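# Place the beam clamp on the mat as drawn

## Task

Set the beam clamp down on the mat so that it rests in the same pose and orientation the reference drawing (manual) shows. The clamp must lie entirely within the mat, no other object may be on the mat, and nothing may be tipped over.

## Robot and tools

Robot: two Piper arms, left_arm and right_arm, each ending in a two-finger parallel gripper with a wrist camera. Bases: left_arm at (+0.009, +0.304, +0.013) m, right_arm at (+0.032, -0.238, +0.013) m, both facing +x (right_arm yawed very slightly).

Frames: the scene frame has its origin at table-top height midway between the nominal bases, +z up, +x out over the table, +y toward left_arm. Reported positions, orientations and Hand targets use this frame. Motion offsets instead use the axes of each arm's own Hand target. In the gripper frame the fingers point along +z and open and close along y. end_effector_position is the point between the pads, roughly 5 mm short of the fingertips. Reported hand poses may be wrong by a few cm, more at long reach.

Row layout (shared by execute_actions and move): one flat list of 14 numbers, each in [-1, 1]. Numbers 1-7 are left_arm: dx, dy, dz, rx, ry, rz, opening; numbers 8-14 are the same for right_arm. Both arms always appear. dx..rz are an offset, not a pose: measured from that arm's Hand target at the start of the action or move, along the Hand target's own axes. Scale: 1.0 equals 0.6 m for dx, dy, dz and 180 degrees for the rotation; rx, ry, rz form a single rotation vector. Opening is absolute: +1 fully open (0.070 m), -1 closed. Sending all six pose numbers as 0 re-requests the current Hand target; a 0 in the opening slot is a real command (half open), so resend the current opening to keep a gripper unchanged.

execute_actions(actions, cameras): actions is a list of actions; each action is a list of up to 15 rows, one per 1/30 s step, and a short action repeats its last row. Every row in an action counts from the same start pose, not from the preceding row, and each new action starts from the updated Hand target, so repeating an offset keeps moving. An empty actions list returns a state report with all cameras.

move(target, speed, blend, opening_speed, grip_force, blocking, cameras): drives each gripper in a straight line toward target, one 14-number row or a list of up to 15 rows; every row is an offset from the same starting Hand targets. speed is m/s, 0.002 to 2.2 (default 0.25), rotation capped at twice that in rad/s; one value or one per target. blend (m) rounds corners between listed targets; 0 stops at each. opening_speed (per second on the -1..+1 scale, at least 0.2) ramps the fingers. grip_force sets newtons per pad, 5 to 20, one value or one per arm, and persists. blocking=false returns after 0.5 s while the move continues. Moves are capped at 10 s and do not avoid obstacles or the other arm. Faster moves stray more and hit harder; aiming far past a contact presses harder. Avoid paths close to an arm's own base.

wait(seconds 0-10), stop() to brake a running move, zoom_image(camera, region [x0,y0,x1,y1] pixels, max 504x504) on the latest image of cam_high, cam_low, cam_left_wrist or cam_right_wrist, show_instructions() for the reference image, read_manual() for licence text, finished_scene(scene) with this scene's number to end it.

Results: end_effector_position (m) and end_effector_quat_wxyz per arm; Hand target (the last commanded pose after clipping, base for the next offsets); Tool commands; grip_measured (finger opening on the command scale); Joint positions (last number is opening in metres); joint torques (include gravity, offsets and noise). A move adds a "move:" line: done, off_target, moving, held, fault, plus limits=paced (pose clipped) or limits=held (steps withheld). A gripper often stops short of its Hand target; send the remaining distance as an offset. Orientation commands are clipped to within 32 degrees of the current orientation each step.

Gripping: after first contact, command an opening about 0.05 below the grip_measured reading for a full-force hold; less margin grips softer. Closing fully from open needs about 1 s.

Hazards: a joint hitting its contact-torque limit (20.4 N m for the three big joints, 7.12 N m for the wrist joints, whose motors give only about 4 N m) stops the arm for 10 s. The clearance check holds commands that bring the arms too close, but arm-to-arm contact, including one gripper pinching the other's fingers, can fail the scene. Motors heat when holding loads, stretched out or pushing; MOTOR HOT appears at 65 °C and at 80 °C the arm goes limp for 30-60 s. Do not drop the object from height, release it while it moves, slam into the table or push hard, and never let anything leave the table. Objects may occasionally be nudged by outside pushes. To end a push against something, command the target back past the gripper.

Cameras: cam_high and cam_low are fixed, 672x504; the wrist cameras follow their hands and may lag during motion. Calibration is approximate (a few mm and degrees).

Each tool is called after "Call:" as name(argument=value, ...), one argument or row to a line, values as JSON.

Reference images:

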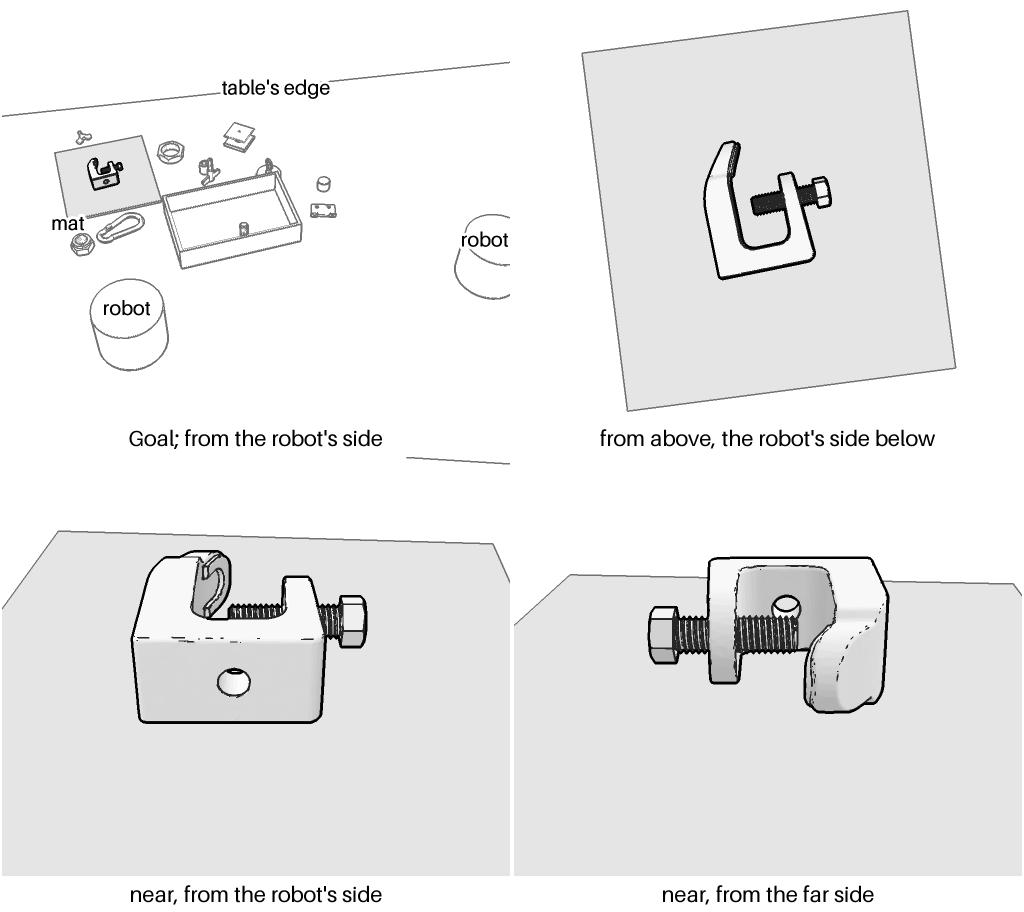

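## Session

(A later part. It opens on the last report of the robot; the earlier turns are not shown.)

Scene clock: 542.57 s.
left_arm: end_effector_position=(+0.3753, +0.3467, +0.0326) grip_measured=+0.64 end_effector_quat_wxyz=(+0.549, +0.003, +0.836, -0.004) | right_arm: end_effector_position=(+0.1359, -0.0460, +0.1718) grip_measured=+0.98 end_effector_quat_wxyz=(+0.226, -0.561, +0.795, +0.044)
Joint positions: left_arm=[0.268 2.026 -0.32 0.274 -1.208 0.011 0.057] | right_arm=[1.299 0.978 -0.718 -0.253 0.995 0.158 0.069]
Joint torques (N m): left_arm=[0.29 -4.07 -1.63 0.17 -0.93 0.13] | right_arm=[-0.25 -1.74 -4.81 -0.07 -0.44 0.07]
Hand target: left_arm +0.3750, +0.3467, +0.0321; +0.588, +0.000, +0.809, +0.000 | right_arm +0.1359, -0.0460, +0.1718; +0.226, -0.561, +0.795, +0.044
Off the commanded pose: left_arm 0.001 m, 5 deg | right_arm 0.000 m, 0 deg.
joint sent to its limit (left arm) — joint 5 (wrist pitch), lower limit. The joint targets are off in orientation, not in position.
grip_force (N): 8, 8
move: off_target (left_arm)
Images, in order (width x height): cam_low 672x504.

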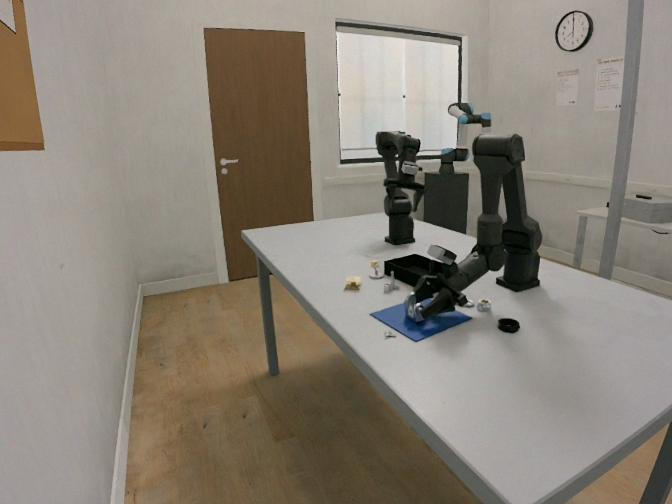

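Call:
move(
  target=[
    [0.001,0,0.0005,0,0,0,0.4,0,0,0,0,0,0,1],
    [0.001,0,0.0005,0,0.4,0,0.4,0,0,0,0,0,0,1],
  ],
  cameras=["cam_low","cam_left_wrist"],
  speed=[0.03,0.15],
  grip_force=5,
)

Call:
zoom_image(
  camera="cam_low",
  region=[390, 260, 480, 345],
)

Scene clock: 553.03 s.
left_arm: end_effector_position=(+0.3755, +0.3470, +0.0315) grip_measured=+0.64 end_effector_quat_wxyz=(+0.000, +0.000, +1.000, +0.000) | right_arm: end_effector_position=(+0.1359, -0.0460, +0.1718) grip_measured=+0.98 end_effector_quat_wxyz=(+0.226, -0.561, +0.795, +0.044)
Joint positions: left_arm=[0.115 1.99 -1.297 0 0.965 0.116 0.057] | right_arm=[1.299 0.978 -0.718 -0.253 0.995 0.158 0.069]
Joint torques (N m): left_arm=[-0.29 -6.8 -2.86 0.09 -0.07 -0.09] | right_arm=[-0.22 -1.84 -4.96 -0.06 -0.45 0.04]
Hand target: left_arm +0.3751, +0.3467, +0.0314; +0.000, +0.000, +1.000, +0.000 | right_arm +0.1359, -0.0460, +0.1718; +0.226, -0.561, +0.795, +0.044
Off the commanded pose: left_arm 0.000 m, 0 deg | right_arm 0.000 m, 0 deg.
grip_force (N): 5, 5
move: done
camera_calibration:
cam_left_wrist: T_world_to_cam=[[-0.00281999, -0.999994, 0.0019663, 0.348917], [-0.818556, 0.00343782, 0.574417, 0.288065], [-0.57442, 0.0000103212, -0.818561, 0.364129], [0, 0, 0, 1]] pos_world=[0.445944, 0.347921, 0.131907]
Images, in order (width x height): cam_low 672x504, cam_left_wrist 672x504.

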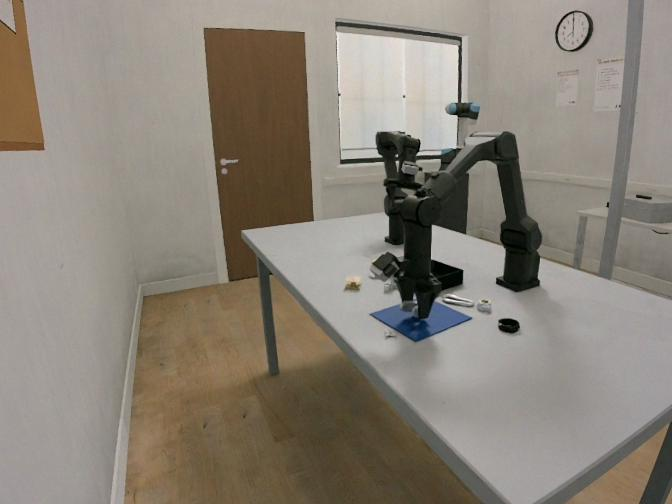

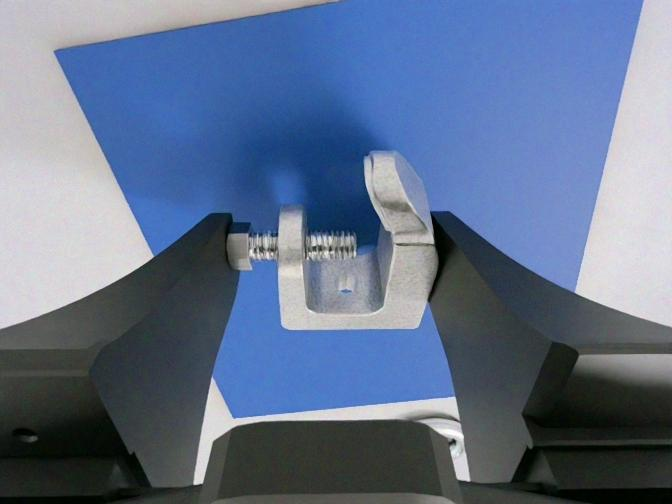

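Scaled by 5.600.

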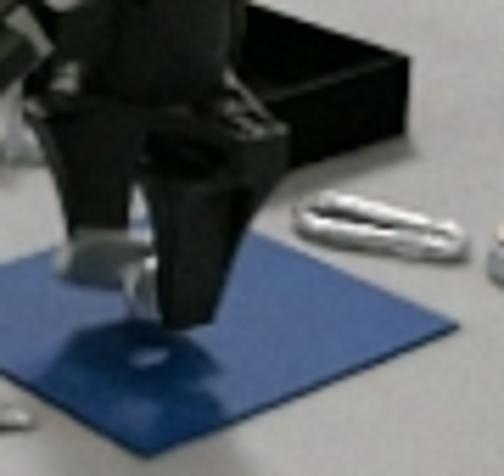

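Call:
move(
  target=[
    [0,0,-0.005,0,-0.4,0,0.4,0,0,0,0,0,0,1],
    [0,0,0.001,0,-0.4,0,0.4,0,0,0,0,0,0,1],
    [0,0,0.001,0,-0.4,0,0.9,0,0,0,0,0,0,1],
    [0.1,0,0,0,-0.4,0,0.9,0,0,0,0,0,0,1],
  ],
  cameras=["cam_low","cam_left_wrist"],
  speed=[0.15,0.03,0.05,0.08],
  opening_speed=0.5,
)

Call:
zoom_image(
  camera="cam_low",
  region=[390, 260, 480, 345],
)

Scene clock: 566.67 s.
left_arm: end_effector_position=(+0.3150, +0.3467, +0.0319) grip_measured=+0.90 end_effector_quat_wxyz=(+0.515, +0.009, +0.857, -0.013) | right_arm: end_effector_position=(+0.1359, -0.0460, +0.1718) grip_measured=+0.98 end_effector_quat_wxyz=(+0.226, -0.561, +0.795, +0.044)
Joint positions: left_arm=[0.422 1.924 -0.126 0.431 -1.208 0.052 0.067] | right_arm=[1.299 0.978 -0.718 -0.253 0.995 0.158 0.069]
Joint torques (N m): left_arm=[0.42 -2.75 -0.92 0.17 -0.54 0] | right_arm=[-0.06 -1.72 -4.86 -0.09 -0.46 0.05]
Hand target: left_arm +0.3151, +0.3467, +0.0314; +0.588, +0.000, +0.809, +0.000 | right_arm +0.1359, -0.0460, +0.1718; +0.226, -0.561, +0.795, +0.044
Off the commanded pose: left_arm 0.000 m, 10 deg | right_arm 0.000 m, 0 deg.
joint read past its limit (left arm) — joint 5 (wrist pitch), lower limit.
joint sent to its limit (left arm) — joint 5 (wrist pitch), lower limit. The joint targets are off in orientation, not in position.
grip_force (N): 5, 5
move: off_target (left_arm); target 3's new opening was sent with left_arm's hand 0.000 m and 6 deg from that target
camera_calibration:
cam_left_wrist: T_world_to_cam=[[-0.0324298, -0.999416, 0.0107607, 0.357312], [-0.891142, 0.024038, -0.453088, 0.286875], [0.452565, -0.0242829, -0.891401, 0.0168927], [0, 0, 0, 1]] pos_world=[0.259589, 0.350618, 0.141193]
Images, in order (width x height): cam_low 672x504, cam_left_wrist 672x504.

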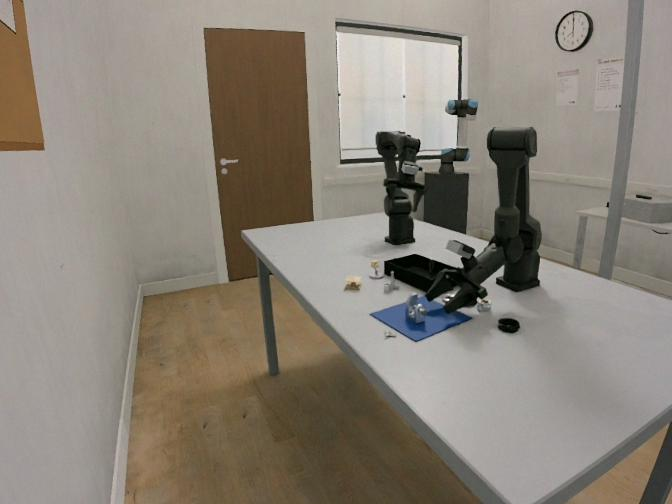

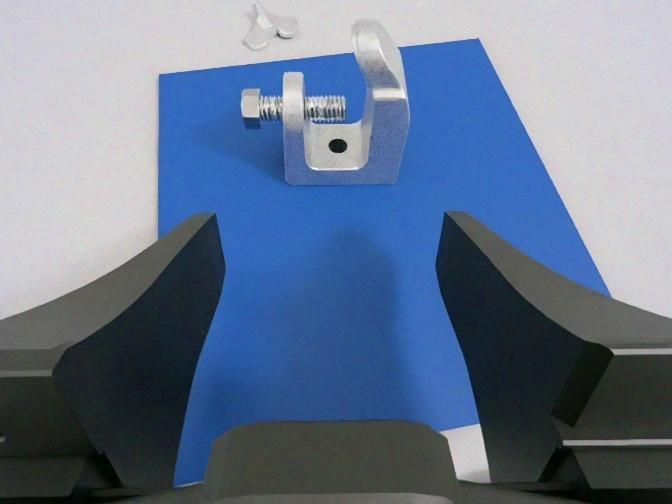

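Scaled by 5.600.

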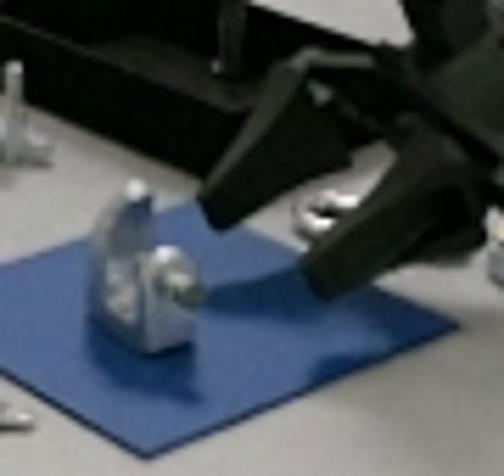

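Call:
move(
  target=[
    [-0.175,0,-0.048,0,0.4,0,0.95,0,0,0,0,0,0,1],
    [-0.142,0,0.060,0,0.467,0,0.95,0,0,0,0,0,0,1],
    [-0.035,0,0.094,0,0.467,0,0.95,0,0,0,0,0,0,1],
  ],
  cameras=["cam_low","cam_left_wrist"],
  speed=[0.25,0.2,0.08],
  grip_force=8,
)

Scene clock: 594.93 s.
left_arm: end_effector_position=(+0.3748, +0.3468, +0.0331) grip_measured=+0.95 end_effector_quat_wxyz=(-0.091, +0.000, +0.996, +0.001) | right_arm: end_effector_position=(+0.1359, -0.0460, +0.1718) grip_measured=+0.98 end_effector_quat_wxyz=(+0.226, -0.561, +0.795, +0.044)
Joint positions: left_arm=[0.102 2.118 -1.51 0.023 1.232 0.094 0.068] | right_arm=[1.299 0.978 -0.718 -0.253 0.995 0.158 0.069]
Joint torques (N m): left_arm=[0.51 -6.96 -3.61 0.14 0.14 -0.15] | right_arm=[-0.21 -1.73 -4.78 -0.06 -0.42 0.1]
Hand target: left_arm +0.3752, +0.3467, +0.0340; -0.105, +0.000, +0.994, +0.000 | right_arm +0.1359, -0.0460, +0.1718; +0.226, -0.561, +0.795, +0.044
Off the commanded pose: left_arm 0.001 m, 2 deg | right_arm 0.000 m, 0 deg.
joint sent to its limit (left arm) — joint 5 (wrist pitch), upper limit. The joint targets still meet the commanded pose.
grip_force (N): 8, 8
move: done
camera_calibration:
cam_left_wrist: T_world_to_cam=[[-0.00337102, -0.999994, -0.000155329, 0.348897], [-0.700064, 0.00224902, 0.714077, 0.238029], [-0.714073, 0.00251591, -0.700067, 0.412587], [0, 0, 0, 1]] pos_world=[0.462429, 0.347321, 0.118921]
Images, in order (width x height): cam_low 672x504, cam_left_wrist 672x504.

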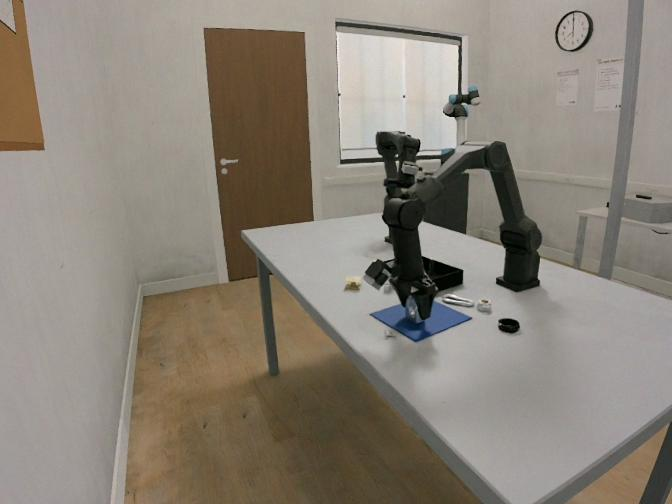

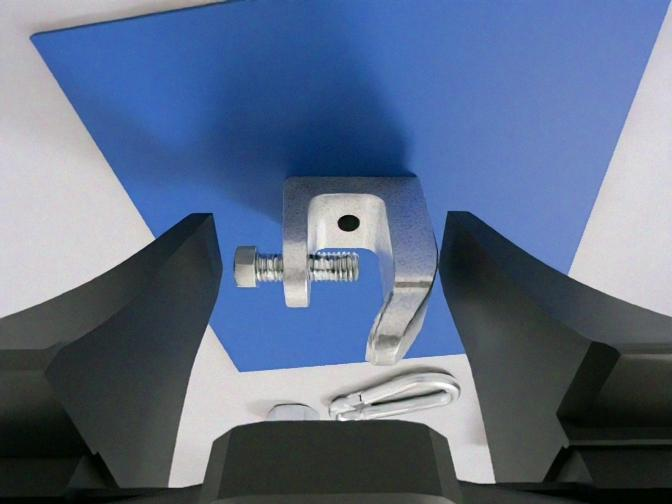

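Call:
move(
  target=[
    [0,0,0,0,0,0,0.4,0,0,0,0,0,0,1],
    [0.017,0,-0.0815,0,-0.2,0,0.4,0,0,0,0,0,0,1],
    [0.017,0,-0.0815,0,-0.417,0,0.4,0,0,0,0,0,0,1],
    [-0.003,0,0.013,0,-0.417,0,0.4,0,0,0,0,0,0,1],
  ],
  cameras=["cam_low","cam_left_wrist"],
  speed=[0.1,0.25,0.3,0.08],
  blend=[0,0.01,0,0],
  opening_speed=0.6,
)

Call:
zoom_image(
  camera="cam_low",
  region=[390, 260, 480, 345],
)

Scene clock: 609.57 s.
left_arm: end_effector_position=(+0.3753, +0.3466, +0.0260) grip_measured=+0.64 end_effector_quat_wxyz=(+0.523, +0.000, +0.852, +0.000) | right_arm: end_effector_position=(+0.1359, -0.0460, +0.1718) grip_measured=+0.98 end_effector_quat_wxyz=(+0.226, -0.561, +0.795, +0.044)
Joint positions: left_arm=[0.247 1.994 -0.339 0.248 -1.098 -0.001 0.057] | right_arm=[1.299 0.978 -0.718 -0.253 0.995 0.158 0.069]
Joint torques (N m): left_arm=[-0.15 -4.42 -1.79 0 -0.67 0.03] | right_arm=[-0.32 -1.95 -5.04 -0.1 -0.45 0.07]
Hand target: left_arm +0.3754, +0.3467, +0.0260; +0.523, +0.000, +0.853, +0.000 | right_arm +0.1359, -0.0460, +0.1718; +0.226, -0.561, +0.795, +0.044
Off the commanded pose: left_arm 0.000 m, 0 deg | right_arm 0.000 m, 0 deg.
grip_force (N): 8, 8
move: done
camera_calibration:
cam_left_wrist: T_world_to_cam=[[-0.00384301, -0.999992, -0.00136943, 0.348923], [-0.883345, 0.00403659, -0.468705, 0.342285], [0.468707, -0.000591559, -0.883354, -0.0300006], [0, 0, 0, 1]] pos_world=[0.317759, 0.347521, 0.134408]
Images, in order (width x height): cam_low 672x504, cam_left_wrist 672x504.

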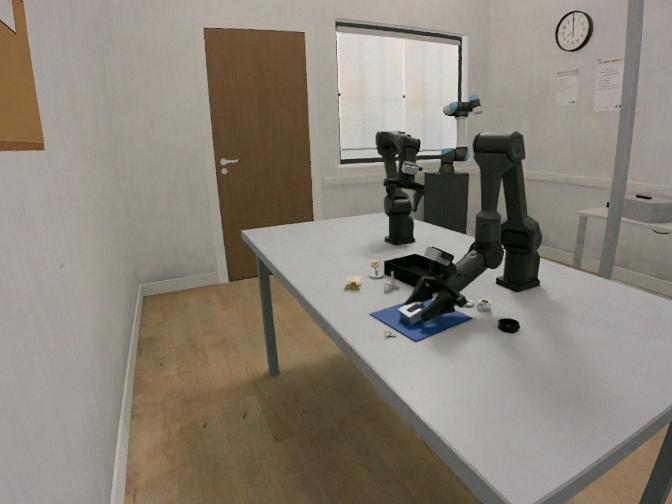

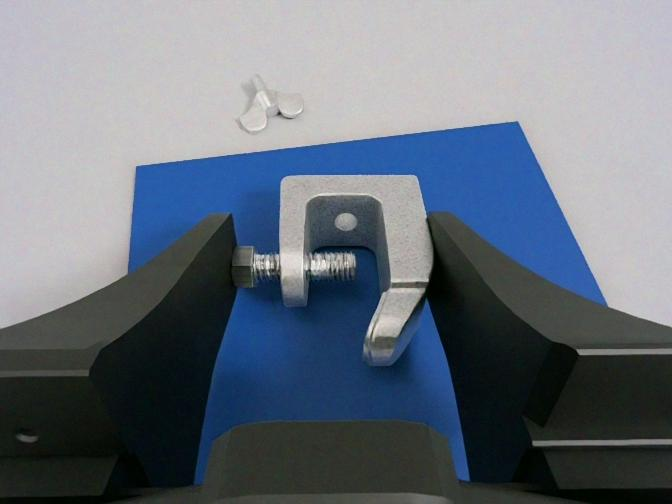

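Scaled by 5.600.

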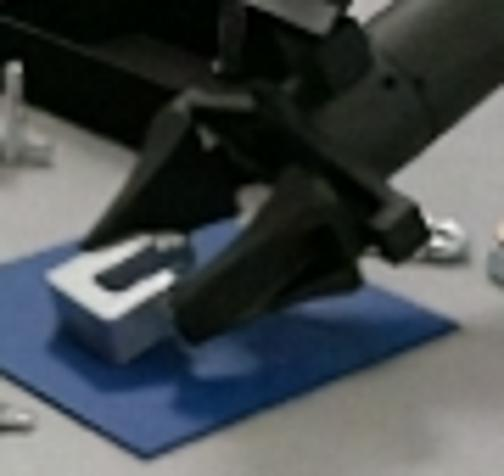

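Call:
move(
  target=[
    [0.006,0,0.003,0,-0.03,0,0.4,0,0,0,0,0,0,1],
    [0.015,0,0.0076,0,-0.03,0,0.4,0,0,0,0,0,0,1],
  ],
  cameras=["cam_low","cam_left_wrist"],
  speed=0.03,
  grip_force=5,
)

Call:
zoom_image(
  camera="cam_low",
  region=[390, 260, 480, 345],
)

Scene clock: 617.37 s.
left_arm: end_effector_position=(+0.3759, +0.3468, +0.0166) grip_measured=+0.64 end_effector_quat_wxyz=(+0.534, +0.002, +0.845, -0.003) | right_arm: end_effector_position=(+0.1359, -0.0460, +0.1718) grip_measured=+0.98 end_effector_quat_wxyz=(+0.226, -0.561, +0.795, +0.044)
Joint positions: left_arm=[0.259 2.08 -0.338 0.259 -1.208 0.021 0.057] | right_arm=[1.299 0.978 -0.718 -0.253 0.995 0.158 0.069]
Joint torques (N m): left_arm=[0.2 -2.53 0.12 0.25 -0.52 0.13] | right_arm=[-0.23 -1.86 -4.97 -0.04 -0.43 0.05]
Hand target: left_arm +0.3754, +0.3467, +0.0159; +0.562, +0.000, +0.827, +0.000 | right_arm +0.1359, -0.0460, +0.1718; +0.226, -0.561, +0.795, +0.044
Off the commanded pose: left_arm 0.001 m, 4 deg | right_arm 0.000 m, 0 deg.
joint read past its limit (left arm) — joint 5 (wrist pitch), lower limit.
joint sent to its limit (left arm) — joint 5 (wrist pitch), lower limit. The joint targets are off in orientation, not in position.
grip_force (N): 5, 5
move: off_target (left_arm)
camera_calibration:
cam_left_wrist: T_world_to_cam=[[-0.0103817, -0.999945, 0.00125954, 0.351522], [-0.870172, 0.0084138, -0.492675, 0.332467], [0.492638, -0.00621084, -0.870212, -0.0459075], [0, 0, 0, 1]] pos_world=[0.315568, 0.34842, 0.123406]
Images, in order (width x height): cam_low 672x504, cam_left_wrist 672x504.

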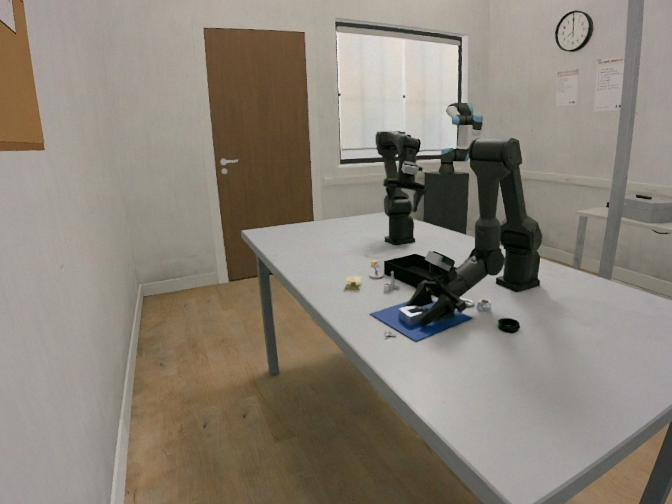

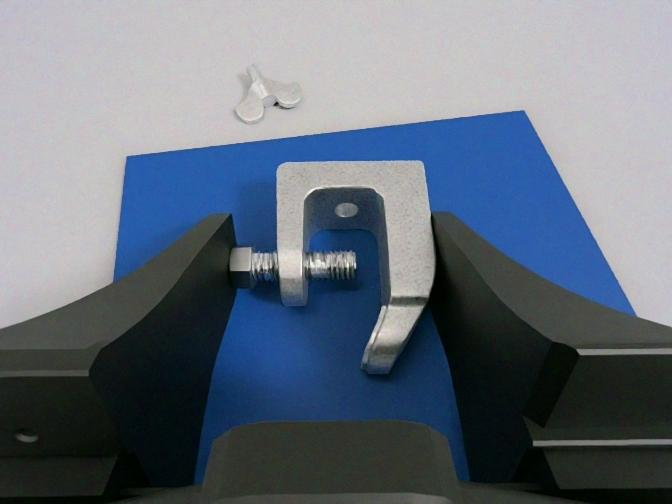

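Scaled by 5.600.

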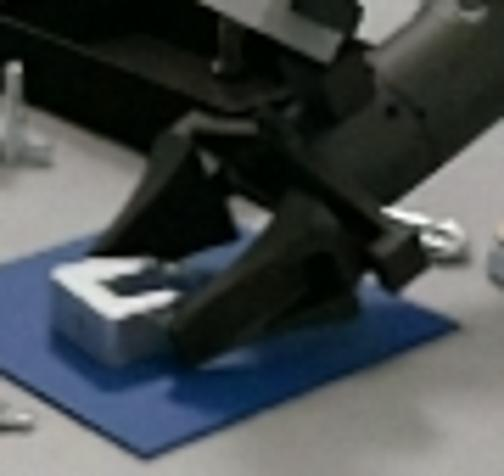

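Call:
move(
  target=[
    [0,0,0,0,0,0,0.95,0,0,0,0,0,0,1],
    [0.046,0,-0.116,0,0,0,0.95,0,0,0,0,0,0,1],
    [-0.1335,0,-0.134,0,0.38,0,0.95,0,0,0,0,0,0,1],
    [-0.069,0,-0.0255,0,0.38,0,0.95,0,0,0,0,0,0,1],
    [-0.003,0,0.001,0,0.38,0,0.95,0,0,0,0,0,0,1],
  ],
  cameras=["cam_left_wrist"],
  speed=[0.05,0.1,0.3,0.2,0.08],
  grip_force=8,
)

Scene clock: 632.87 s.
left_arm: end_effector_position=(+0.3761, +0.3469, +0.0165) grip_measured=+0.95 end_effector_quat_wxyz=(-0.001, +0.000, +1.000, +0.000) | right_arm: end_effector_position=(+0.1359, -0.0460, +0.1718) grip_measured=+0.98 end_effector_quat_wxyz=(+0.226, -0.561, +0.795, +0.044)
Joint positions: left_arm=[0.115 2.02 -1.28 0 0.919 0.115 0.068] | right_arm=[1.299 0.978 -0.718 -0.253 0.995 0.158 0.069]
Joint torques (N m): left_arm=[0.03 -5.84 -3.68 0.02 0.11 -0.11] | right_arm=[-0.16 -1.81 -4.94 -0.03 -0.46 0.05]
Hand target: left_arm +0.3766, +0.3467, +0.0173; +0.000, +0.000, +1.000, +0.000 | right_arm +0.1359, -0.0460, +0.1718; +0.226, -0.561, +0.795, +0.044
Off the commanded pose: left_arm 0.001 m, 0 deg | right_arm 0.000 m, 0 deg.
grip_force (N): 8, 8
move: done
camera_calibration:
cam_left_wrist: T_world_to_cam=[[-0.00242033, -0.999995, 0.0021829, 0.348646], [-0.817151, 0.00323605, 0.576414, 0.296742], [-0.576418, -0.000388646, -0.817155, 0.353071], [0, 0, 0, 1]] pos_world=[0.446843, 0.347821, 0.116707]
Images, in order (width x height): cam_left_wrist 672x504.

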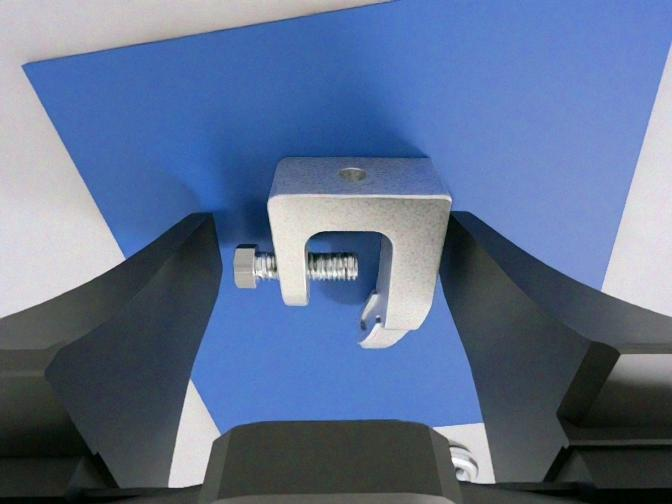

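Call:
move(
  target=[
    [0,0,0,0,0,0,0.4,0,0,0,0,0,0,1],
    [0,0,-0.05,0,0,0,0.4,0,0,0,0,0,0,1],
    [0,0,-0.05,0,0,-0.5,0.4,0,0,0,0,0,0,1],
    [0,0,0,0,0,-0.5,0.4,0,0,0,0,0,0,1],
    [0,0,0,0,0,-0.5,0.95,0,0,0,0,0,0,1],
    [0,0,-0.12,0,0,-0.5,0.95,0,0,0,0,0,0,1],
  ],
  cameras=[],
  speed=[0.05,0.15,0.6,0.08,0.05,0.2],
)

Call:
move(
  target=[
    [0,0,-0.02,0,0,0.5,0.95,0,0,0,0,0,0,1],
    [0,0,-0.02,0,0,0.999,0.95,0,0,0,0,0,0,1],
  ],
  cameras=["cam_left_wrist","cam_low"],
  speed=0.8,
)

Scene clock: 644.60 s.
left_arm: end_effector_position=(+0.3766, +0.3470, +0.0899) grip_measured=+0.95 end_effector_quat_wxyz=(-0.001, +0.708, -0.707, +0.000) | right_arm: end_effector_position=(+0.1359, -0.0460, +0.1718) grip_measured=+0.98 end_effector_quat_wxyz=(+0.226, -0.561, +0.795, +0.044)
Joint positions: left_arm=[0.115 1.91 -1.422 0.001 1.169 -1.456 0.068] | right_arm=[1.299 0.978 -0.718 -0.253 0.995 0.158 0.069]
Joint torques (N m): left_arm=[-0.01 -5.07 -2.79 0.02 -0.07 0.17] | right_arm=[-0.2 -1.66 -4.87 -0.07 -0.46 0.04]
Hand target: left_arm +0.3766, +0.3467, +0.0893; +0.000, +0.707, -0.707, +0.000 | right_arm +0.1359, -0.0460, +0.1718; +0.226, -0.561, +0.795, +0.044
Off the commanded pose: left_arm 0.001 m, 0 deg | right_arm 0.000 m, 0 deg.
grip_force (N): 8, 8
move: done
No camera images: "cameras" was empty.

Scene clock: 647.87 s.
left_arm: end_effector_position=(+0.3764, +0.3465, +0.1016) grip_measured=+0.95 end_effector_quat_wxyz=(+0.000, +0.706, +0.708, +0.000) | right_arm: end_effector_position=(+0.1359, -0.0460, +0.1718) grip_measured=+0.98 end_effector_quat_wxyz=(+0.226, -0.561, +0.795, +0.044)
Joint positions: left_arm=[0.114 1.897 -1.451 0 1.211 1.683 0.068] | right_arm=[1.299 0.978 -0.718 -0.253 0.995 0.158 0.069]
Joint torques (N m): left_arm=[0.23 -4.92 -4 0.05 0.16 -0.16] | right_arm=[-0.13 -1.76 -4.87 -0.09 -0.45 0.06]
Hand target: left_arm +0.3766, +0.3467, +0.1013; +0.000, +0.706, +0.708, +0.000 | right_arm +0.1359, -0.0460, +0.1718; +0.226, -0.561, +0.795, +0.044
Off the commanded pose: left_arm 0.000 m, 0 deg | right_arm 0.000 m, 0 deg.
grip_force (N): 8, 8
move: done
camera_calibration:
cam_left_wrist: T_world_to_cam=[[-0.999999, 0.000445888, 0.00151218, 0.376992], [0.00123426, 0.81818, 0.57496, -0.342396], [-0.000980871, 0.574962, -0.81818, 0.00698286], [0, 0, 0, 1]] pos_world=[0.377421, 0.275959, 0.202007]
Images, in order (width x height): cam_low 672x504, cam_left_wrist 672x504.

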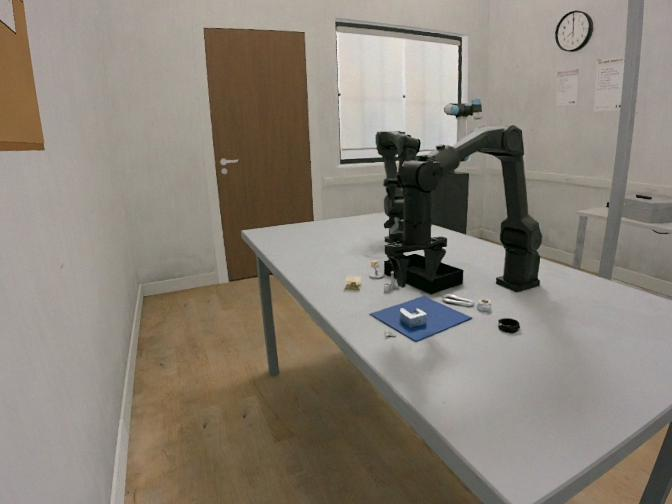

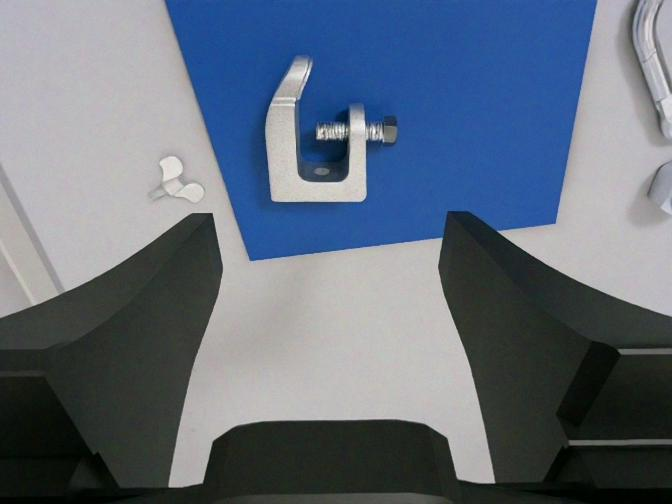

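Call:
move(
  target=[
    [0,0,0.14,0,0,0,0.95,0,0,0,0,0,0,1],
    [0,0,0.14,0,0,0,0.4,0,0,0,0,0,0,1],
    [0,0,0.06,0,0,0,0.4,0,0,0,0,0,0,1],
    [0,-0.012,0.06,0,0,-0.564,0.4,0,0,0,0,0,0,1],
    [0,-0.012,0.141,0,0,-0.564,0.4,0,0,0,0,0,0,1],
    [0,-0.012,0.141,0,0,-0.564,0.9,0,0,0,0,0,0,1],
  ],
  cameras=[],
  speed=[0.12,0.05,0.15,0.6,0.08,0.05],
)

Call:
move(
  target=[
    [0,0,-0.19,0,0,0,0.95,0,0,0,0,0,0,1],
  ],
  cameras=["cam_left_wrist","cam_high"],
)

Scene clock: 658.30 s.
left_arm: end_effector_position=(+0.3693, +0.3469, +0.0165) grip_measured=+0.90 end_effector_quat_wxyz=(+0.000, -0.103, +0.995, +0.000) | right_arm: end_effector_position=(+0.1359, -0.0460, +0.1718) grip_measured=+0.98 end_effector_quat_wxyz=(+0.226, -0.561, +0.795, +0.044)
Joint positions: left_arm=[0.117 1.999 -1.243 0 0.902 -0.088 0.067] | right_arm=[1.299 0.978 -0.718 -0.253 0.995 0.158 0.069]
Joint torques (N m): left_arm=[-0.01 -5.8 -3.62 -0.08 0.08 0.08] | right_arm=[-0.22 -1.7 -4.92 -0.09 -0.46 0.04]
Hand target: left_arm +0.3694, +0.3467, +0.0167; +0.000, -0.102, +0.995, +0.000 | right_arm +0.1359, -0.0460, +0.1718; +0.226, -0.561, +0.795, +0.044
Off the commanded pose: left_arm 0.000 m, 0 deg | right_arm 0.000 m, 0 deg.
grip_force (N): 8, 8
move: done
No camera images: "cameras" was empty.

Scene clock: 659.27 s.
left_arm: end_effector_position=(+0.3692, +0.3469, +0.1308) grip_measured=+0.95 end_effector_quat_wxyz=(+0.028, -0.103, +0.994, +0.001) | right_arm: end_effector_position=(+0.1359, -0.0460, +0.1718) grip_measured=+0.98 end_effector_quat_wxyz=(+0.226, -0.561, +0.795, +0.044)
Joint positions: left_arm=[0.117 1.807 -1.436 0 1.232 -0.088 0.068] | right_arm=[1.299 0.978 -0.718 -0.253 0.995 0.158 0.069]
Joint torques (N m): left_arm=[-0.05 -4.67 -3.2 -0.08 0.02 0.06] | right_arm=[-0.12 -1.89 -4.96 -0.07 -0.46 0.06]
Hand target: left_arm +0.3694, +0.3466, +0.1307; +0.000, -0.102, +0.995, +0.000 | right_arm +0.1359, -0.0460, +0.1718; +0.226, -0.561, +0.795, +0.044
Off the commanded pose: left_arm 0.000 m, 3 deg | right_arm 0.000 m, 0 deg.
joint sent to its limit (left arm) — joint 5 (wrist pitch), upper limit. The joint targets are off in orientation, not in position.
grip_force (N): 8, 8
move: off_target (left_arm)
camera_calibration:
cam_left_wrist: T_world_to_cam=[[0.201199, -0.979528, 0.00666291, 0.265518], [-0.832196, -0.167341, 0.528627, 0.296178], [-0.51669, -0.111904, -0.848828, 0.463268], [0, 0, 0, 1]] pos_world=[0.432422, 0.361487, 0.234898]
Images, in order (width x height): cam_high 672x504, cam_left_wrist 672x504.

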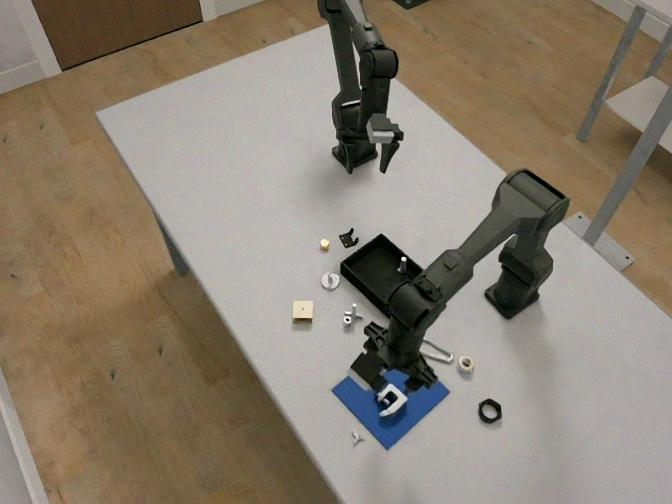

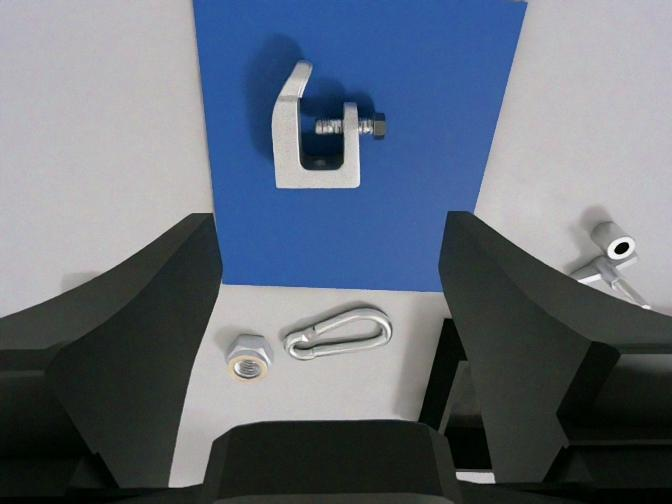

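Call:
finished_scene(
  scene=1,
)

The scene is finished: the task was done.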